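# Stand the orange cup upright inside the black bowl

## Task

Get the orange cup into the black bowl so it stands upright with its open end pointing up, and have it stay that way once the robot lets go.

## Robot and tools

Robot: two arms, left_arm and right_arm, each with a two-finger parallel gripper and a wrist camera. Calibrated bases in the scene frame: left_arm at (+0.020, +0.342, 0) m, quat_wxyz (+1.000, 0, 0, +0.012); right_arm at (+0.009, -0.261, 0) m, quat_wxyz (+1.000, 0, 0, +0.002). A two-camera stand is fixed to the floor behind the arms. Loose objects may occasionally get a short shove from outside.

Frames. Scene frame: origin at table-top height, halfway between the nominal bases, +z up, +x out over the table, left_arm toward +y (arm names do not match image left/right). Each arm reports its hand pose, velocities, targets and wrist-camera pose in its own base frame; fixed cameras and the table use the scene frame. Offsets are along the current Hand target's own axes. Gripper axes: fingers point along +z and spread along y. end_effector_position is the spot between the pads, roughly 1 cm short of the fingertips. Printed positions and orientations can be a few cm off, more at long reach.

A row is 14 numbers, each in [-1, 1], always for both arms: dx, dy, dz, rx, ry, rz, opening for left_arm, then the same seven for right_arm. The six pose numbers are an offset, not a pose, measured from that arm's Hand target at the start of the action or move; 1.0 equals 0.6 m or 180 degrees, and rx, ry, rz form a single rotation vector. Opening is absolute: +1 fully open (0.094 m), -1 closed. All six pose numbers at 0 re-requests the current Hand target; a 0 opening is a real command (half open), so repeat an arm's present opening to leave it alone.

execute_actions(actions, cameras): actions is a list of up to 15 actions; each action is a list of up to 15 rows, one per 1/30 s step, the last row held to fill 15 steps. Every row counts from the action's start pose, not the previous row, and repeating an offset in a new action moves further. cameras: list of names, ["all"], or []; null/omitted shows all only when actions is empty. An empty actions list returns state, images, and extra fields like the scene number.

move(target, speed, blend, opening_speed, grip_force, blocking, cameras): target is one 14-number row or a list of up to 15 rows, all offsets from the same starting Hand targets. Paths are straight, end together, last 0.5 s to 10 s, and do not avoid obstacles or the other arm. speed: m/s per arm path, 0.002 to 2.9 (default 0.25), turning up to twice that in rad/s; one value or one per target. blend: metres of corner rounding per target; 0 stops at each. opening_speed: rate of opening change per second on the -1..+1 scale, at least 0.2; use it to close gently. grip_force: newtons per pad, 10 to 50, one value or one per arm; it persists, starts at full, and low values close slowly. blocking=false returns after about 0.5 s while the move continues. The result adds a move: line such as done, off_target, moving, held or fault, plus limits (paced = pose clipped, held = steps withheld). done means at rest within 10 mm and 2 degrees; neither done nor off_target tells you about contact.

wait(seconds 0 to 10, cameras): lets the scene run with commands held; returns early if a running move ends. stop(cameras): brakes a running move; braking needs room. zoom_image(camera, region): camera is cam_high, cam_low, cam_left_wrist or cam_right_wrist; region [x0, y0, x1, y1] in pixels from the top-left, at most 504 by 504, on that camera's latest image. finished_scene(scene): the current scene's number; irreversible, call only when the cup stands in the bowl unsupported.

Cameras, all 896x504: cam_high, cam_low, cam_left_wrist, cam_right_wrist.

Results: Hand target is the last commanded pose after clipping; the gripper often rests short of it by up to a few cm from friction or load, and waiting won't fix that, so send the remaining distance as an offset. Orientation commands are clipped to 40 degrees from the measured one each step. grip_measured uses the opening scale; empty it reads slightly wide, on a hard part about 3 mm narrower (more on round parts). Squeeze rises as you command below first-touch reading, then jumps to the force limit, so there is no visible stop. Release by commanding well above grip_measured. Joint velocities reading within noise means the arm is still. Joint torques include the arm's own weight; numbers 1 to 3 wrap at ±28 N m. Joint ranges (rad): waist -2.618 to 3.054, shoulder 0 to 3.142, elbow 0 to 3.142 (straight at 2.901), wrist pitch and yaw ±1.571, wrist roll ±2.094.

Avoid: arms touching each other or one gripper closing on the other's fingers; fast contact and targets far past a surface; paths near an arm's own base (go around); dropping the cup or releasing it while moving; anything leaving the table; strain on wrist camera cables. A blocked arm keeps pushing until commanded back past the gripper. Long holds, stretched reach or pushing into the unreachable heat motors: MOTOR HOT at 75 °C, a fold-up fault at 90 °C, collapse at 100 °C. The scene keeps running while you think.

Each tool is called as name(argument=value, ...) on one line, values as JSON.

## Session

execute_actions(actions=[])

Scene clock: 0.00 s.
left_arm: end_effector_position=(+0.3618, -0.0471, +0.2236) grip_measured=+1.000 end_effector_quat_wxyz=(+0.648, +0.013, +0.754, -0.105) | right_arm: end_effector_position=(+0.2824, +0.1119, +0.2532) grip_measured=+1.000 end_effector_quat_wxyz=(+0.512, +0.082, +0.837, +0.176)
Joint positions: left_arm=[-0.089 1.007 0.43 0.437 0.088 -0.131 0.094] | right_arm=[0.534 0.784 0.756 -0.416 0.272 0.557 0.094]
Joint velocities: within noise
Joint torques (N m): no reading
Heat: left arm: 35 °C; right arm: 35 °C.
Hand target: left_arm +0.3612, -0.0471, +0.2234; +0.646, +0.013, +0.756, -0.104 | right_arm +0.2808, +0.1103, +0.2536; +0.511, +0.082, +0.838, +0.174
Tool commands: left_gripper/opening=+1.0 right_gripper/opening=+1.0

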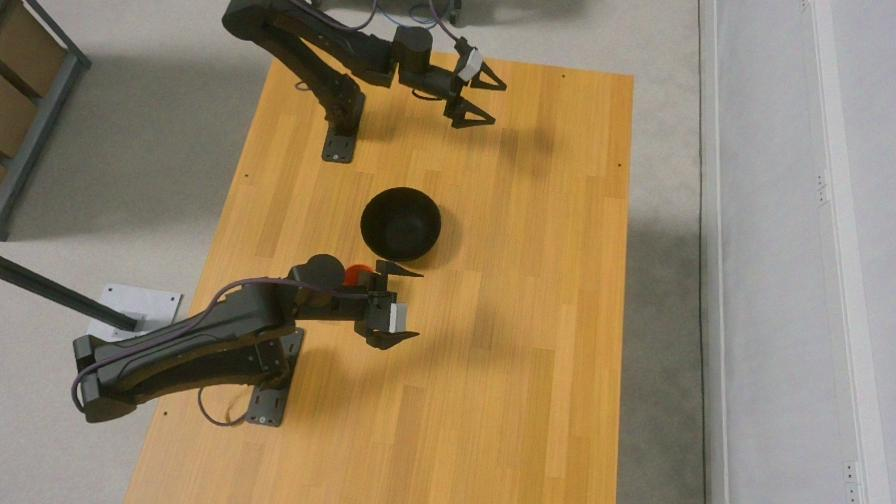

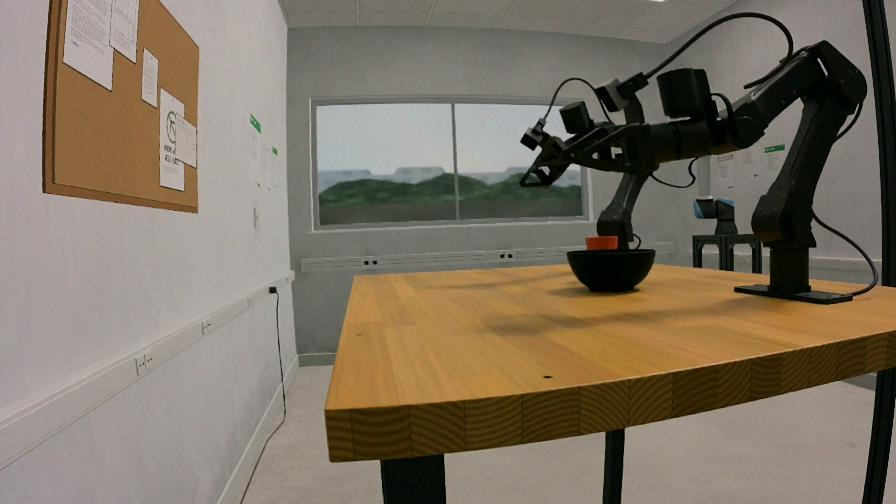

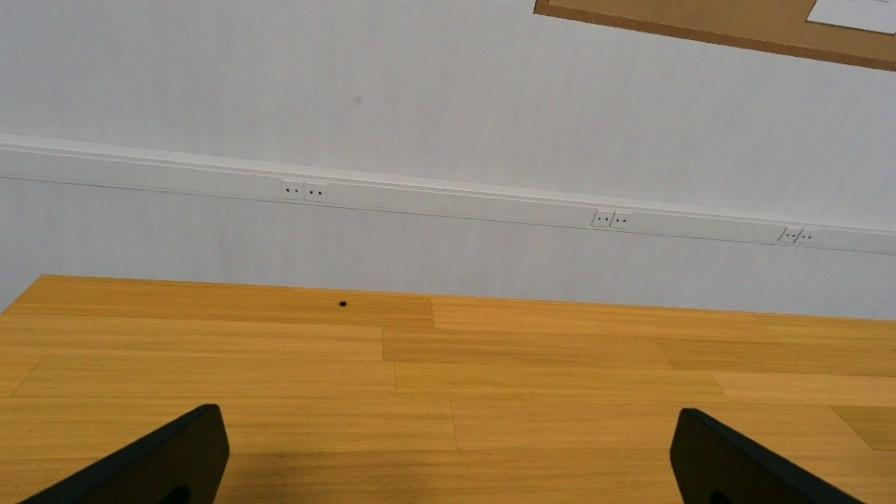

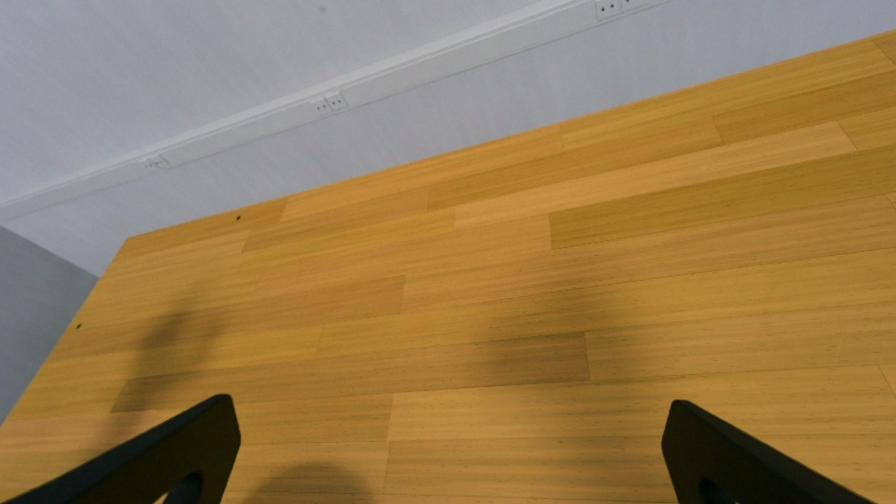

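zoom_image(camera="cam_low", region=[550, 200, 690, 310])

zoom_image(camera="cam_high", region=[300, 180, 450, 330])

Scaled by 3.600 from the camera's 896x504 image, which has a finer 1280x720 frame.

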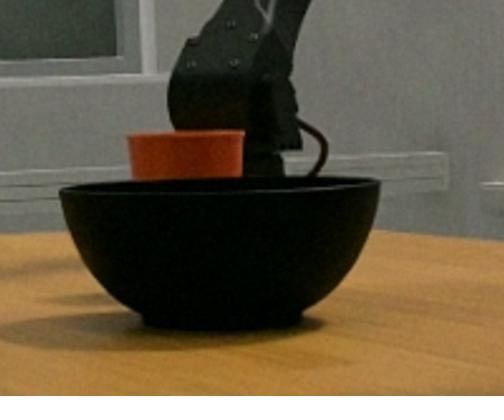

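Scaled by 3.360 from the camera's 896x504 image, which has a finer 1280x720 frame.

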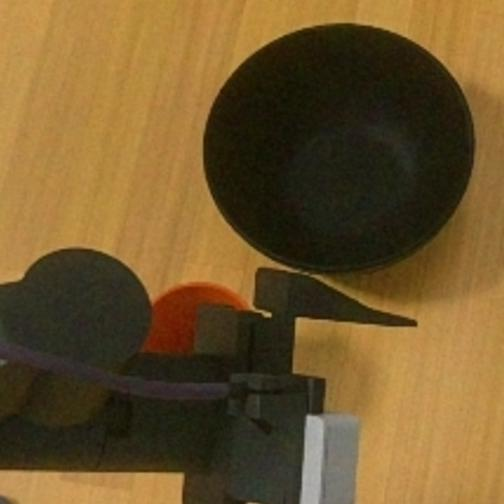

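move(target=[0,0,0,0,0,0,1, 0.2847,0.0668,-0.0902,-0.0453,0.377,-0.3072,1], speed=0.4, cameras=["cam_high","cam_low","cam_right_wrist"])

Scene clock: 3.63 s.
left_arm: end_effector_position=(+0.3618, -0.0471, +0.2236) grip_measured=+1.000 end_effector_quat_wxyz=(+0.648, +0.013, +0.754, -0.105) | right_arm: end_effector_position=(+0.1530, +0.1868, +0.1467) grip_measured=+1.000 end_effector_quat_wxyz=(+0.002, -0.426, +0.905, -0.003)
Joint positions: left_arm=[-0.089 1.007 0.43 0.437 0.088 -0.131 0.094] | right_arm=[0.886 1.456 1.28 -1.394 0.007 0.005 0.094]
Joint torques (N m): left_arm=[-0.03 -2.58 6.39 2.1 0.04 0.01] | right_arm=[0.44 -5.23 7.53 0.34 -0.09 -0.1]
Heat: left arm: 35 °C; right arm: 36 °C.
Hand target: left_arm +0.3612, -0.0471, +0.2234; +0.646, +0.013, +0.756, -0.104 | right_arm +0.1519, +0.1899, +0.1497; +0.000, -0.433, +0.901, +0.000
Off the commanded pose: left_arm 0.001 m, 0 deg | right_arm 0.004 m, 1 deg.
move: done
Images, in order (width x height): cam_high 896x504, cam_low 896x504, cam_right_wrist 896x504.

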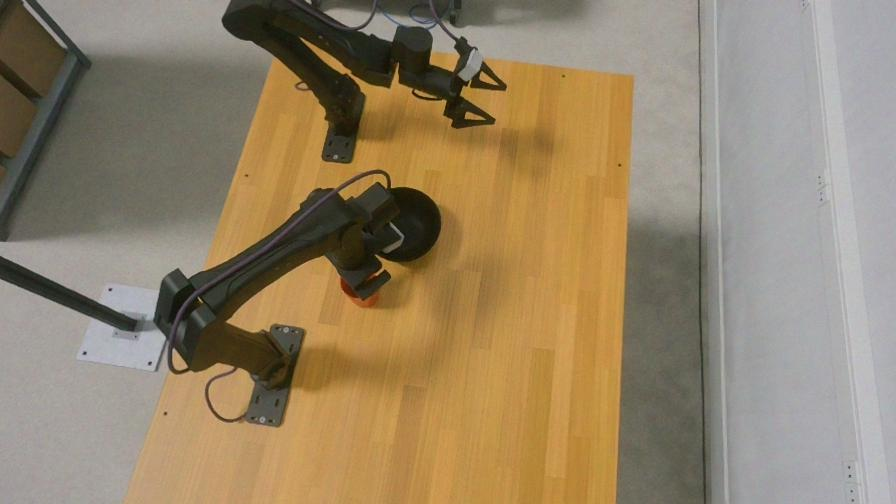

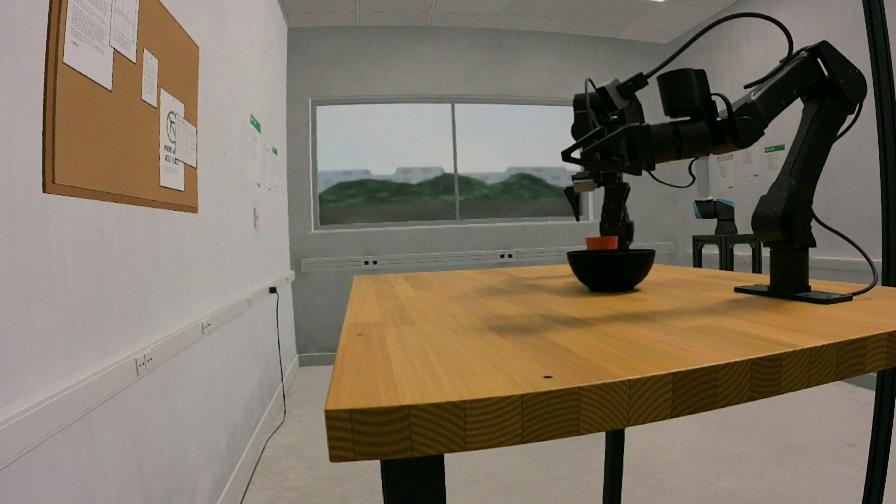

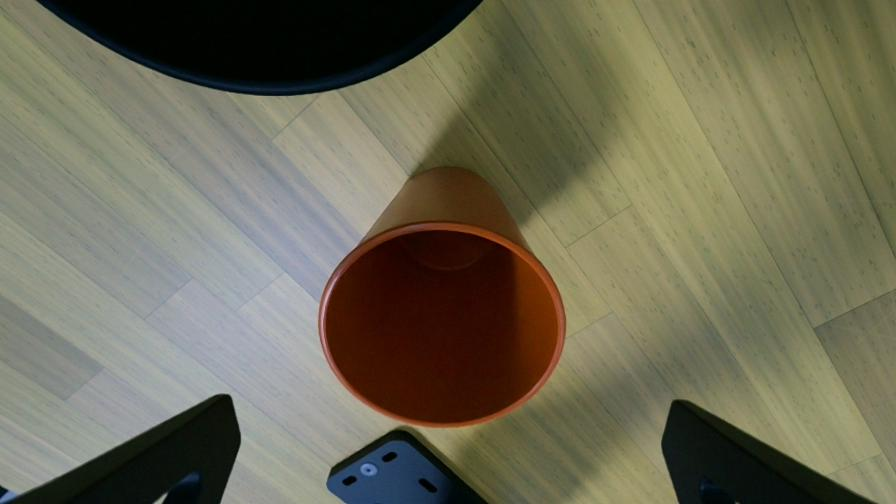

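move(target=[[0,0,0,0,0,0,1, 0.0095,0.005,0.1195,0,0,0,1],[0,0,0,0,0,0,1, 0.0095,0.005,0.1195,0,0,0,0.35]], speed=0.2, grip_force=30, cameras=["cam_low","cam_right_wrist"])

Scene clock: 6.67 s.
left_arm: end_effector_position=(+0.3618, -0.0471, +0.2236) grip_measured=+1.000 end_effector_quat_wxyz=(+0.648, +0.013, +0.754, -0.105) | right_arm: end_effector_position=(+0.1490, +0.1858, +0.0817) grip_measured=+0.473 end_effector_quat_wxyz=(+0.004, -0.431, +0.902, -0.002)
Joint positions: left_arm=[-0.089 1.007 0.43 0.437 0.088 -0.131 0.094] | right_arm=[0.896 1.456 1.022 -1.132 0.007 0.005 0.069]
Joint torques (N m): left_arm=[-0.01 -2.56 6.39 2.08 0.04 0.01] | right_arm=[0.64 -5.42 5.18 0.58 -0.09 0.03]
Heat: left arm: 35 °C; right arm: 36 °C.
Hand target: left_arm +0.3612, -0.0471, +0.2234; +0.646, +0.013, +0.756, -0.104 | right_arm +0.1461, +0.1873, +0.0780; +0.000, -0.433, +0.901, +0.000
Off the commanded pose: left_arm 0.001 m, 0 deg | right_arm 0.005 m, 1 deg.
grip_force (N): 30, 30
move: done
Images, in order (width x height): cam_low 896x504, cam_right_wrist 896x504.

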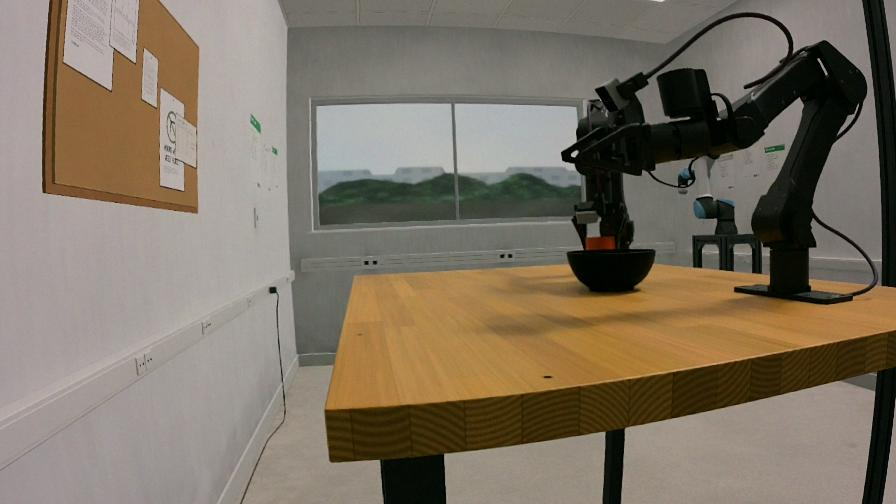

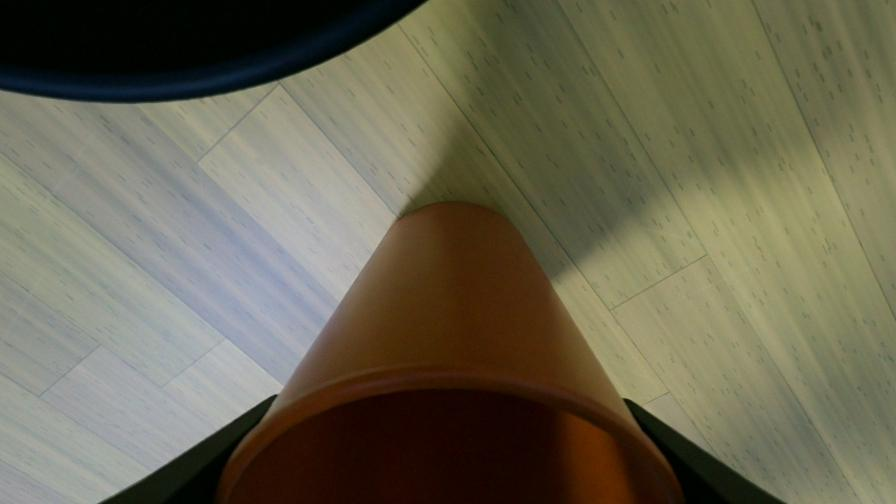

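move(target=[[0,0,0,0,0,0,1, 0,0,-0.1533,0,0,0,0.35],[0,0,0,0,0,0,1, -0.2527,0.0808,-0.17,-0.0055,-0.0833,-0.0422,0.35],[0,0,0,0,0,0,1, -0.2527,0.0808,-0.0617,0,0,-0.0422,0.35]], speed=[0.25,0.3,0.15], blend=[0.03,0.02,0], cameras=["cam_high","cam_low","cam_right_wrist"])

Scene clock: 9.53 s.
left_arm: end_effector_position=(+0.3618, -0.0471, +0.2236) grip_measured=+1.000 end_effector_quat_wxyz=(+0.648, +0.013, +0.754, -0.105) | right_arm: end_effector_position=(+0.2046, +0.3329, +0.1170) grip_measured=+0.472 end_effector_quat_wxyz=(+0.007, -0.486, +0.874, +0.001)
Joint positions: left_arm=[-0.089 1.007 0.43 0.437 0.088 -0.131 0.094] | right_arm=[1.02 2.026 1.833 -1.366 0.005 0.004 0.069]
Joint torques (N m): left_arm=[-0.05 -2.59 6.42 2.09 0.03 0.02] | right_arm=[0.4 -10.54 7.62 0.33 -0.07 -0.1]
Heat: left arm: 35 °C; right arm: 36 °C.
Hand target: left_arm +0.3612, -0.0471, +0.2234; +0.646, +0.013, +0.756, -0.104 | right_arm +0.2030, +0.3359, +0.1150; +0.000, -0.492, +0.871, +0.000
Off the commanded pose: left_arm 0.001 m, 0 deg | right_arm 0.004 m, 1 deg.
grip_force (N): 30, 30
move: done
Images, in order (width x height): cam_high 896x504, cam_low 896x504, cam_right_wrist 896x504.

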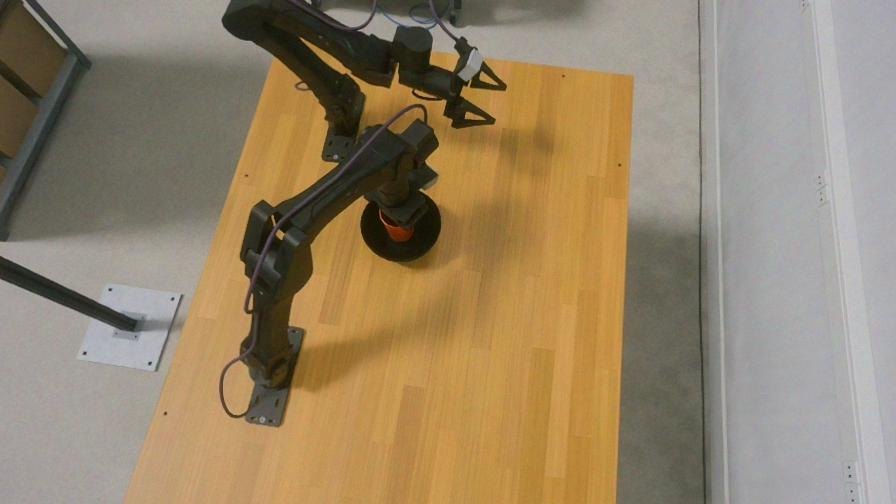

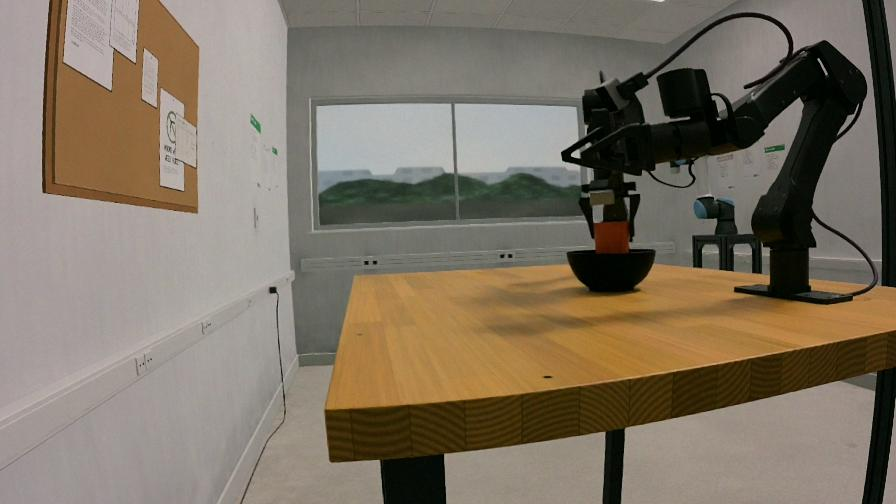

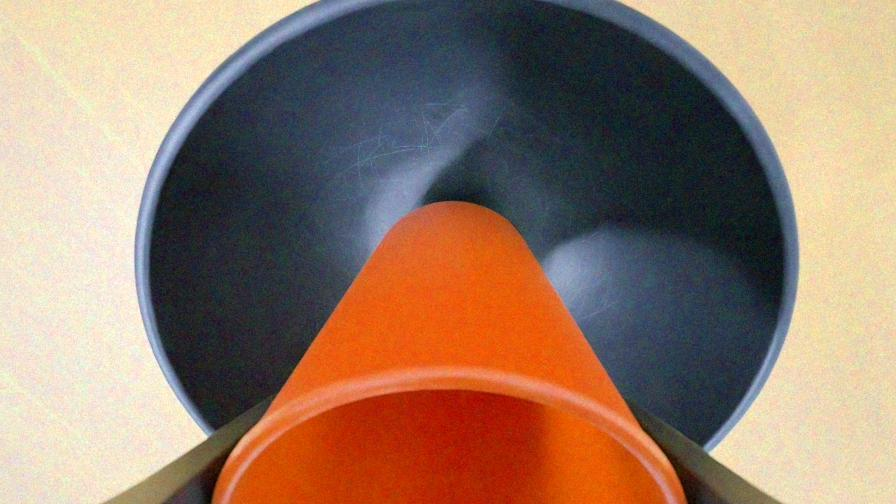

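move(target=[[0,0,0,0,0,0,1, -0.0083,-0.005,0.03,0,0,0,0.35],[0,0,0,0,0,0,1, -0.0083,-0.005,0.0408,0,0,0,0.35]], speed=[0.08,0.03], blend=[0.004,0], cameras=["cam_low","cam_right_wrist"])

zoom_image(camera="cam_low", region=[530, 170, 690, 310])

Scene clock: 10.93 s.
left_arm: end_effector_position=(+0.3618, -0.0471, +0.2236) grip_measured=+1.000 end_effector_quat_wxyz=(+0.648, +0.013, +0.754, -0.105) | right_arm: end_effector_position=(+0.2083, +0.3388, +0.1017) grip_measured=+0.472 end_effector_quat_wxyz=(+0.011, -0.489, +0.872, +0.003)
Joint positions: left_arm=[-0.089 1.007 0.43 0.437 0.088 -0.131 0.094] | right_arm=[1.02 2.043 1.797 -1.302 0.005 -0.003 0.069]
Joint torques (N m): left_arm=[-0.01 -2.56 6.42 2.1 0.04 0.01] | right_arm=[-0.17 -10.37 5.33 0.59 -0.07 -0.1]
Heat: left arm: 36 °C; right arm: 36 °C.
Hand target: left_arm +0.3612, -0.0471, +0.2234; +0.646, +0.013, +0.756, -0.104 | right_arm +0.2081, +0.3386, +0.0904; +0.000, -0.492, +0.871, -0.001
Off the commanded pose: left_arm 0.001 m, 0 deg | right_arm 0.011 m, 1 deg.
grip_force (N): 30, 30
move: off_target (right_arm); blend cut to 0.0032 m at target 1
Images, in order (width x height): cam_low 896x504, cam_right_wrist 896x504.

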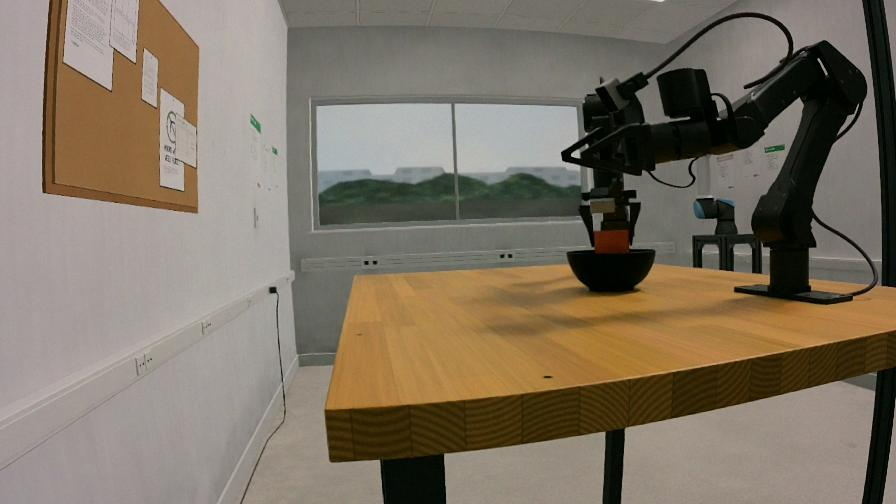

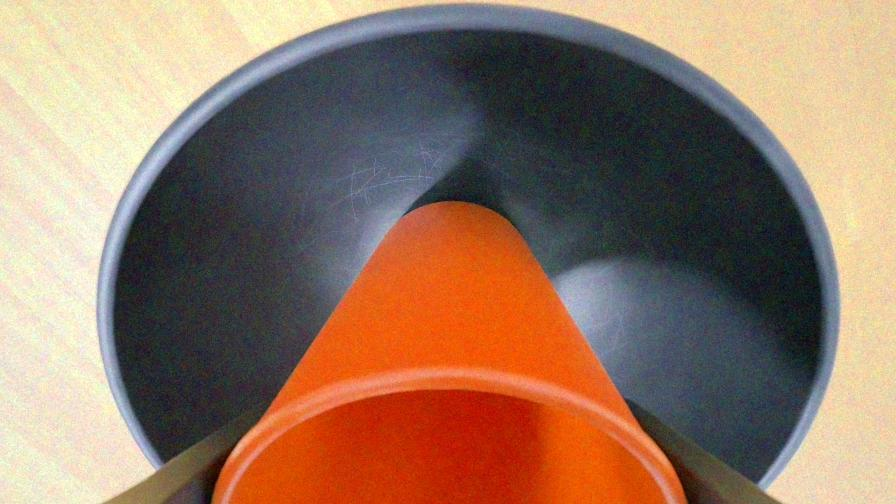

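Scaled by 3.150 from the camera's 896x504 image, which has a finer 1280x720 frame.

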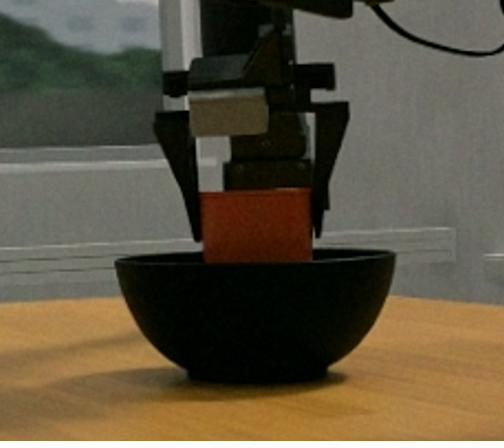

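move(target=[0,0,0,0,0,0,1, 0,0,0.0133,0,0,0,0.35], speed=0.04, grip_force=30, cameras=["cam_low","cam_right_wrist"])

Scene clock: 12.37 s.
left_arm: end_effector_position=(+0.3618, -0.0471, +0.2236) grip_measured=+1.000 end_effector_quat_wxyz=(+0.648, +0.013, +0.754, -0.105) | right_arm: end_effector_position=(+0.2083, +0.3389, +0.0952) grip_measured=+0.472 end_effector_quat_wxyz=(+0.011, -0.489, +0.872, +0.003)
Joint positions: left_arm=[-0.089 1.007 0.43 0.437 0.088 -0.131 0.094] | right_arm=[1.02 2.043 1.771 -1.276 0.005 -0.003 0.069]
Joint torques (N m): left_arm=[0.02 -2.63 6.41 2.08 0.04 0.01] | right_arm=[-0.18 -10.3 5.08 0.63 -0.06 -0.1]
Heat: left arm: 36 °C; right arm: 36 °C.
Hand target: left_arm +0.3612, -0.0471, +0.2234; +0.646, +0.013, +0.756, -0.104 | right_arm +0.2081, +0.3386, +0.0824; +0.000, -0.492, +0.871, -0.001
Off the commanded pose: left_arm 0.001 m, 0 deg | right_arm 0.013 m, 1 deg.
grip_force (N): 30, 30
move: off_target (right_arm)
Images, in order (width x height): cam_low 896x504, cam_right_wrist 896x504.

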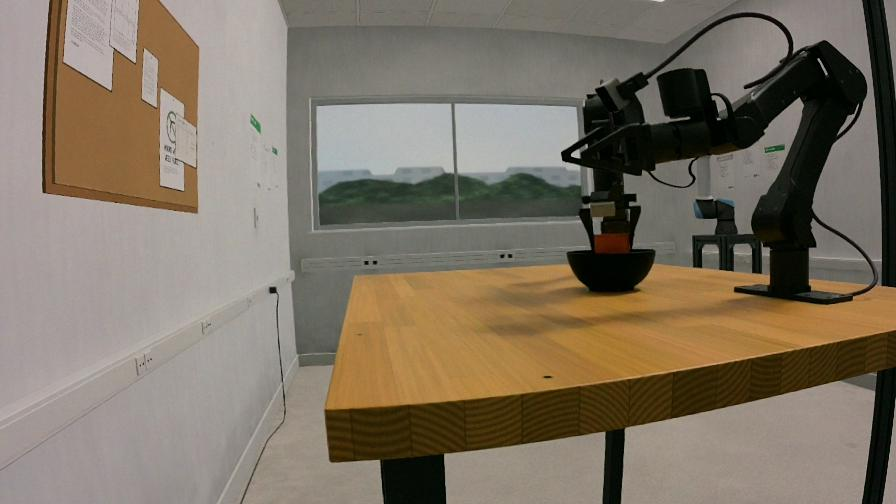

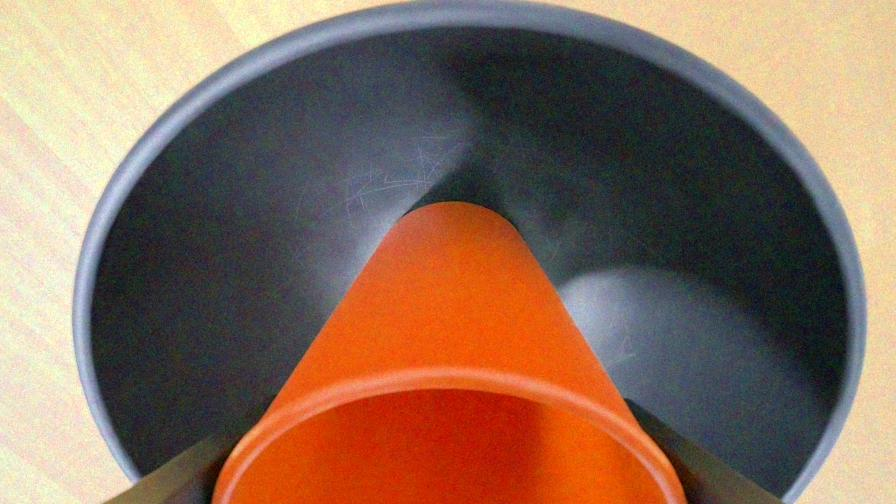

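move(target=[0,0,0,0,0,0,1, 0,0,0.0083,0,0,0,0.35], speed=0.04, cameras=["cam_right_wrist"])

Scene clock: 13.13 s.
left_arm: end_effector_position=(+0.3618, -0.0471, +0.2236) grip_measured=+1.000 end_effector_quat_wxyz=(+0.648, +0.013, +0.754, -0.105) | right_arm: end_effector_position=(+0.2085, +0.3392, +0.0940) grip_measured=+0.472 end_effector_quat_wxyz=(+0.012, -0.489, +0.872, +0.004)
Joint positions: left_arm=[-0.089 1.007 0.43 0.437 0.088 -0.131 0.094] | right_arm=[1.02 2.043 1.766 -1.269 0.005 -0.003 0.069]
Joint torques (N m): left_arm=[0.01 -2.58 6.35 2.09 0.03 0.01] | right_arm=[-0.2 -10.24 4.12 0.77 -0.07 -0.09]
Heat: left arm: 36 °C; right arm: 36 °C.
Hand target: left_arm +0.3612, -0.0471, +0.2234; +0.646, +0.013, +0.756, -0.104 | right_arm +0.2082, +0.3386, +0.0775; +0.000, -0.492, +0.871, -0.001
Off the commanded pose: left_arm 0.001 m, 0 deg | right_arm 0.017 m, 2 deg.
grip_force (N): 30, 30
move: off_target (right_arm)
Images, in order (width x height): cam_right_wrist 896x504.

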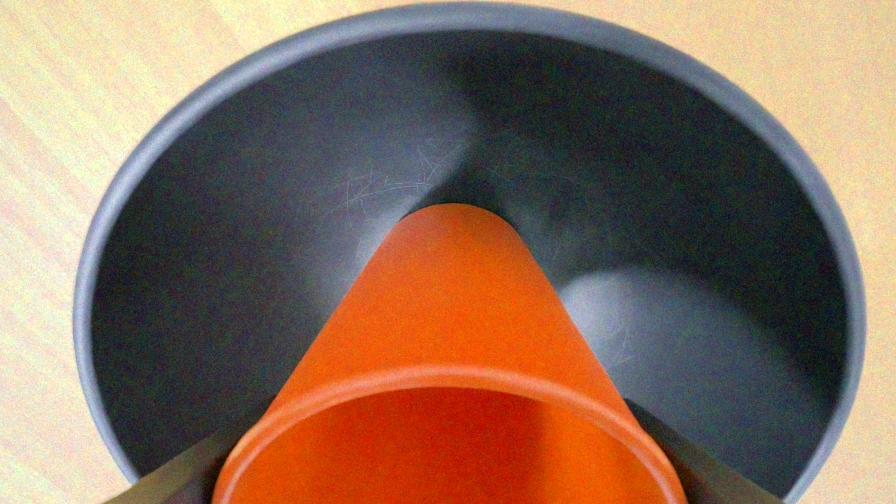

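move(target=[0,0,0,0,0,0,1, 0,0,-0.0117,0,0,0,0.35], speed=0.05)

move(target=[0,0,0,0,0,0,1, 0,0,0,0,0,0,1], speed=0.05, cameras=["cam_right_wrist"])

Scene clock: 13.90 s.
left_arm: end_effector_position=(+0.3618, -0.0471, +0.2236) grip_measured=+1.000 end_effector_quat_wxyz=(+0.648, +0.013, +0.754, -0.105) | right_arm: end_effector_position=(+0.2084, +0.3391, +0.0940) grip_measured=+0.472 end_effector_quat_wxyz=(+0.012, -0.489, +0.872, +0.004)
Joint positions: left_arm=[-0.089 1.007 0.43 0.437 0.088 -0.131 0.094] | right_arm=[1.02 2.043 1.766 -1.27 0.005 -0.003 0.069]
Joint torques (N m): left_arm=[-0.05 -2.61 6.38 2.09 0.04 0.01] | right_arm=[-0.21 -10.3 6.02 0.52 -0.06 -0.1]
Heat: left arm: 36 °C; right arm: 36 °C.
Hand target: left_arm +0.3612, -0.0471, +0.2234; +0.646, +0.013, +0.756, -0.104 | right_arm +0.2082, +0.3387, +0.0845; +0.000, -0.492, +0.871, +0.000
Off the commanded pose: left_arm 0.001 m, 0 deg | right_arm 0.010 m, 1 deg.
grip_force (N): 30, 30
move: done

Scene clock: 14.40 s.
left_arm: end_effector_position=(+0.3618, -0.0471, +0.2236) grip_measured=+1.000 end_effector_quat_wxyz=(+0.648, +0.013, +0.754, -0.105) | right_arm: end_effector_position=(+0.2084, +0.3390, +0.0931) grip_measured=+0.999 end_effector_quat_wxyz=(+0.011, -0.489, +0.872, +0.003)
Joint positions: left_arm=[-0.089 1.007 0.43 0.437 0.088 -0.131 0.094] | right_arm=[1.02 2.045 1.766 -1.27 0.005 -0.003 0.094]
Joint torques (N m): left_arm=[-0.01 -2.61 6.34 2.09 0.04 0.01] | right_arm=[-0.21 -10.51 6.05 0.51 -0.06 -0.11]
Heat: left arm: 36 °C; right arm: 36 °C.
Hand target: left_arm +0.3612, -0.0471, +0.2234; +0.646, +0.013, +0.756, -0.104 | right_arm +0.2082, +0.3387, +0.0845; +0.000, -0.492, +0.871, +0.000
Off the commanded pose: left_arm 0.001 m, 0 deg | right_arm 0.009 m, 1 deg.
grip_force (N): 30, 30
move: done
Images, in order (width x height): cam_right_wrist 896x504.

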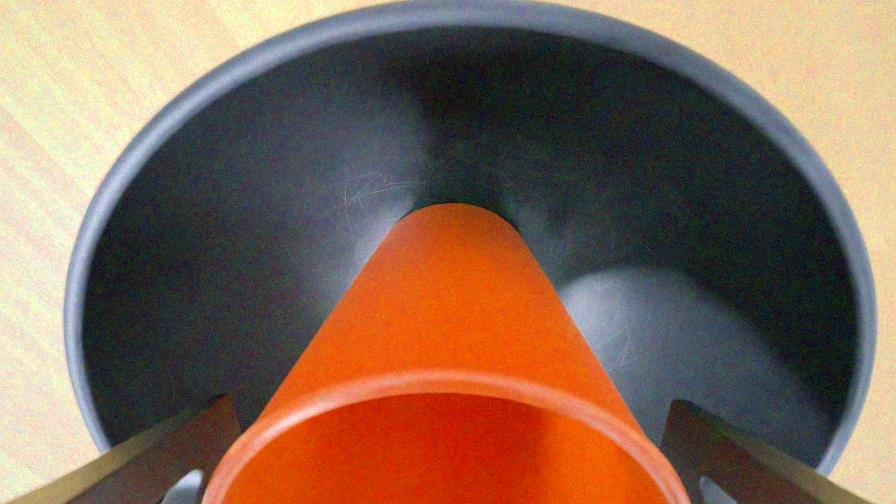

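move(target=[[0,0,0,0,0,0,1, 0,0,-0.0917,0,-0.0556,0,1],[0,0,0,0,0,0,1, 0.1667,0,-0.1833,0,-0.2,0,1]], speed=0.2, blend=[0.02, 0], cameras=["cam_high","cam_low"])

Scene clock: 16.80 s.
left_arm: end_effector_position=(+0.3618, -0.0471, +0.2236) grip_measured=+1.000 end_effector_quat_wxyz=(+0.648, +0.013, +0.754, -0.105) | right_arm: end_effector_position=(+0.1564, +0.2551, +0.1973) grip_measured=+0.999 end_effector_quat_wxyz=(+0.271, -0.467, +0.828, +0.151)
Joint positions: left_arm=[-0.089 1.007 0.43 0.437 0.088 -0.131 0.094] | right_arm=[1.015 1.113 1.05 -0.878 -0.003 -0.01 0.094]
Joint torques (N m): left_arm=[-0.01 -2.62 6.39 2.09 0.04 0.01] | right_arm=[-0.7 -3.81 5.82 1.6 -0.12 -0.11]
Heat: left arm: 36 °C; right arm: 36 °C.
Hand target: left_arm +0.3612, -0.0471, +0.2234; +0.646, +0.013, +0.756, -0.104 | right_arm +0.1564, +0.2531, +0.1945; +0.269, -0.468, +0.828, +0.152
Off the commanded pose: left_arm 0.001 m, 0 deg | right_arm 0.003 m, 0 deg.
grip_force (N): 30, 30
move: done
Images, in order (width x height): cam_high 896x504, cam_low 896x504.

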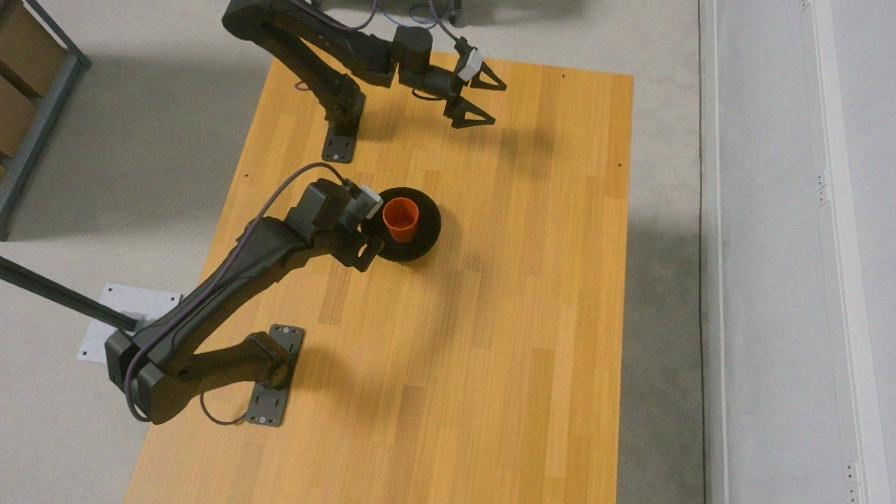

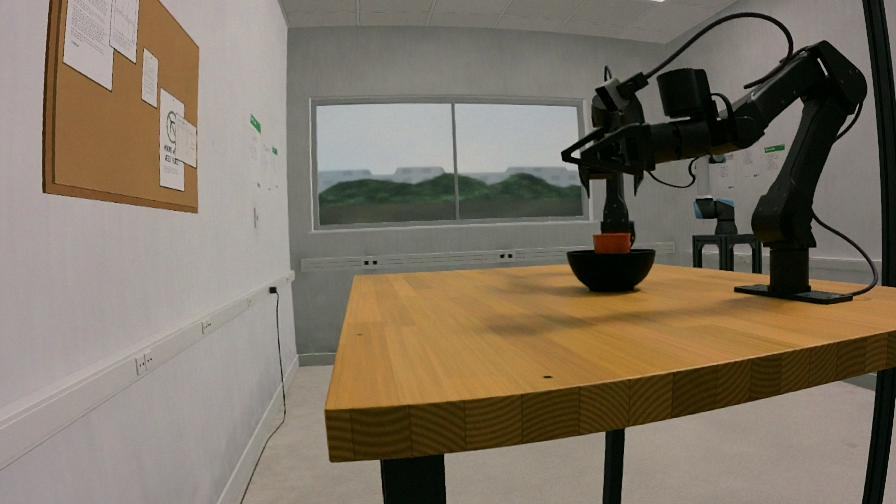

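finished_scene(scene=2)

The scene is finished: the task was done.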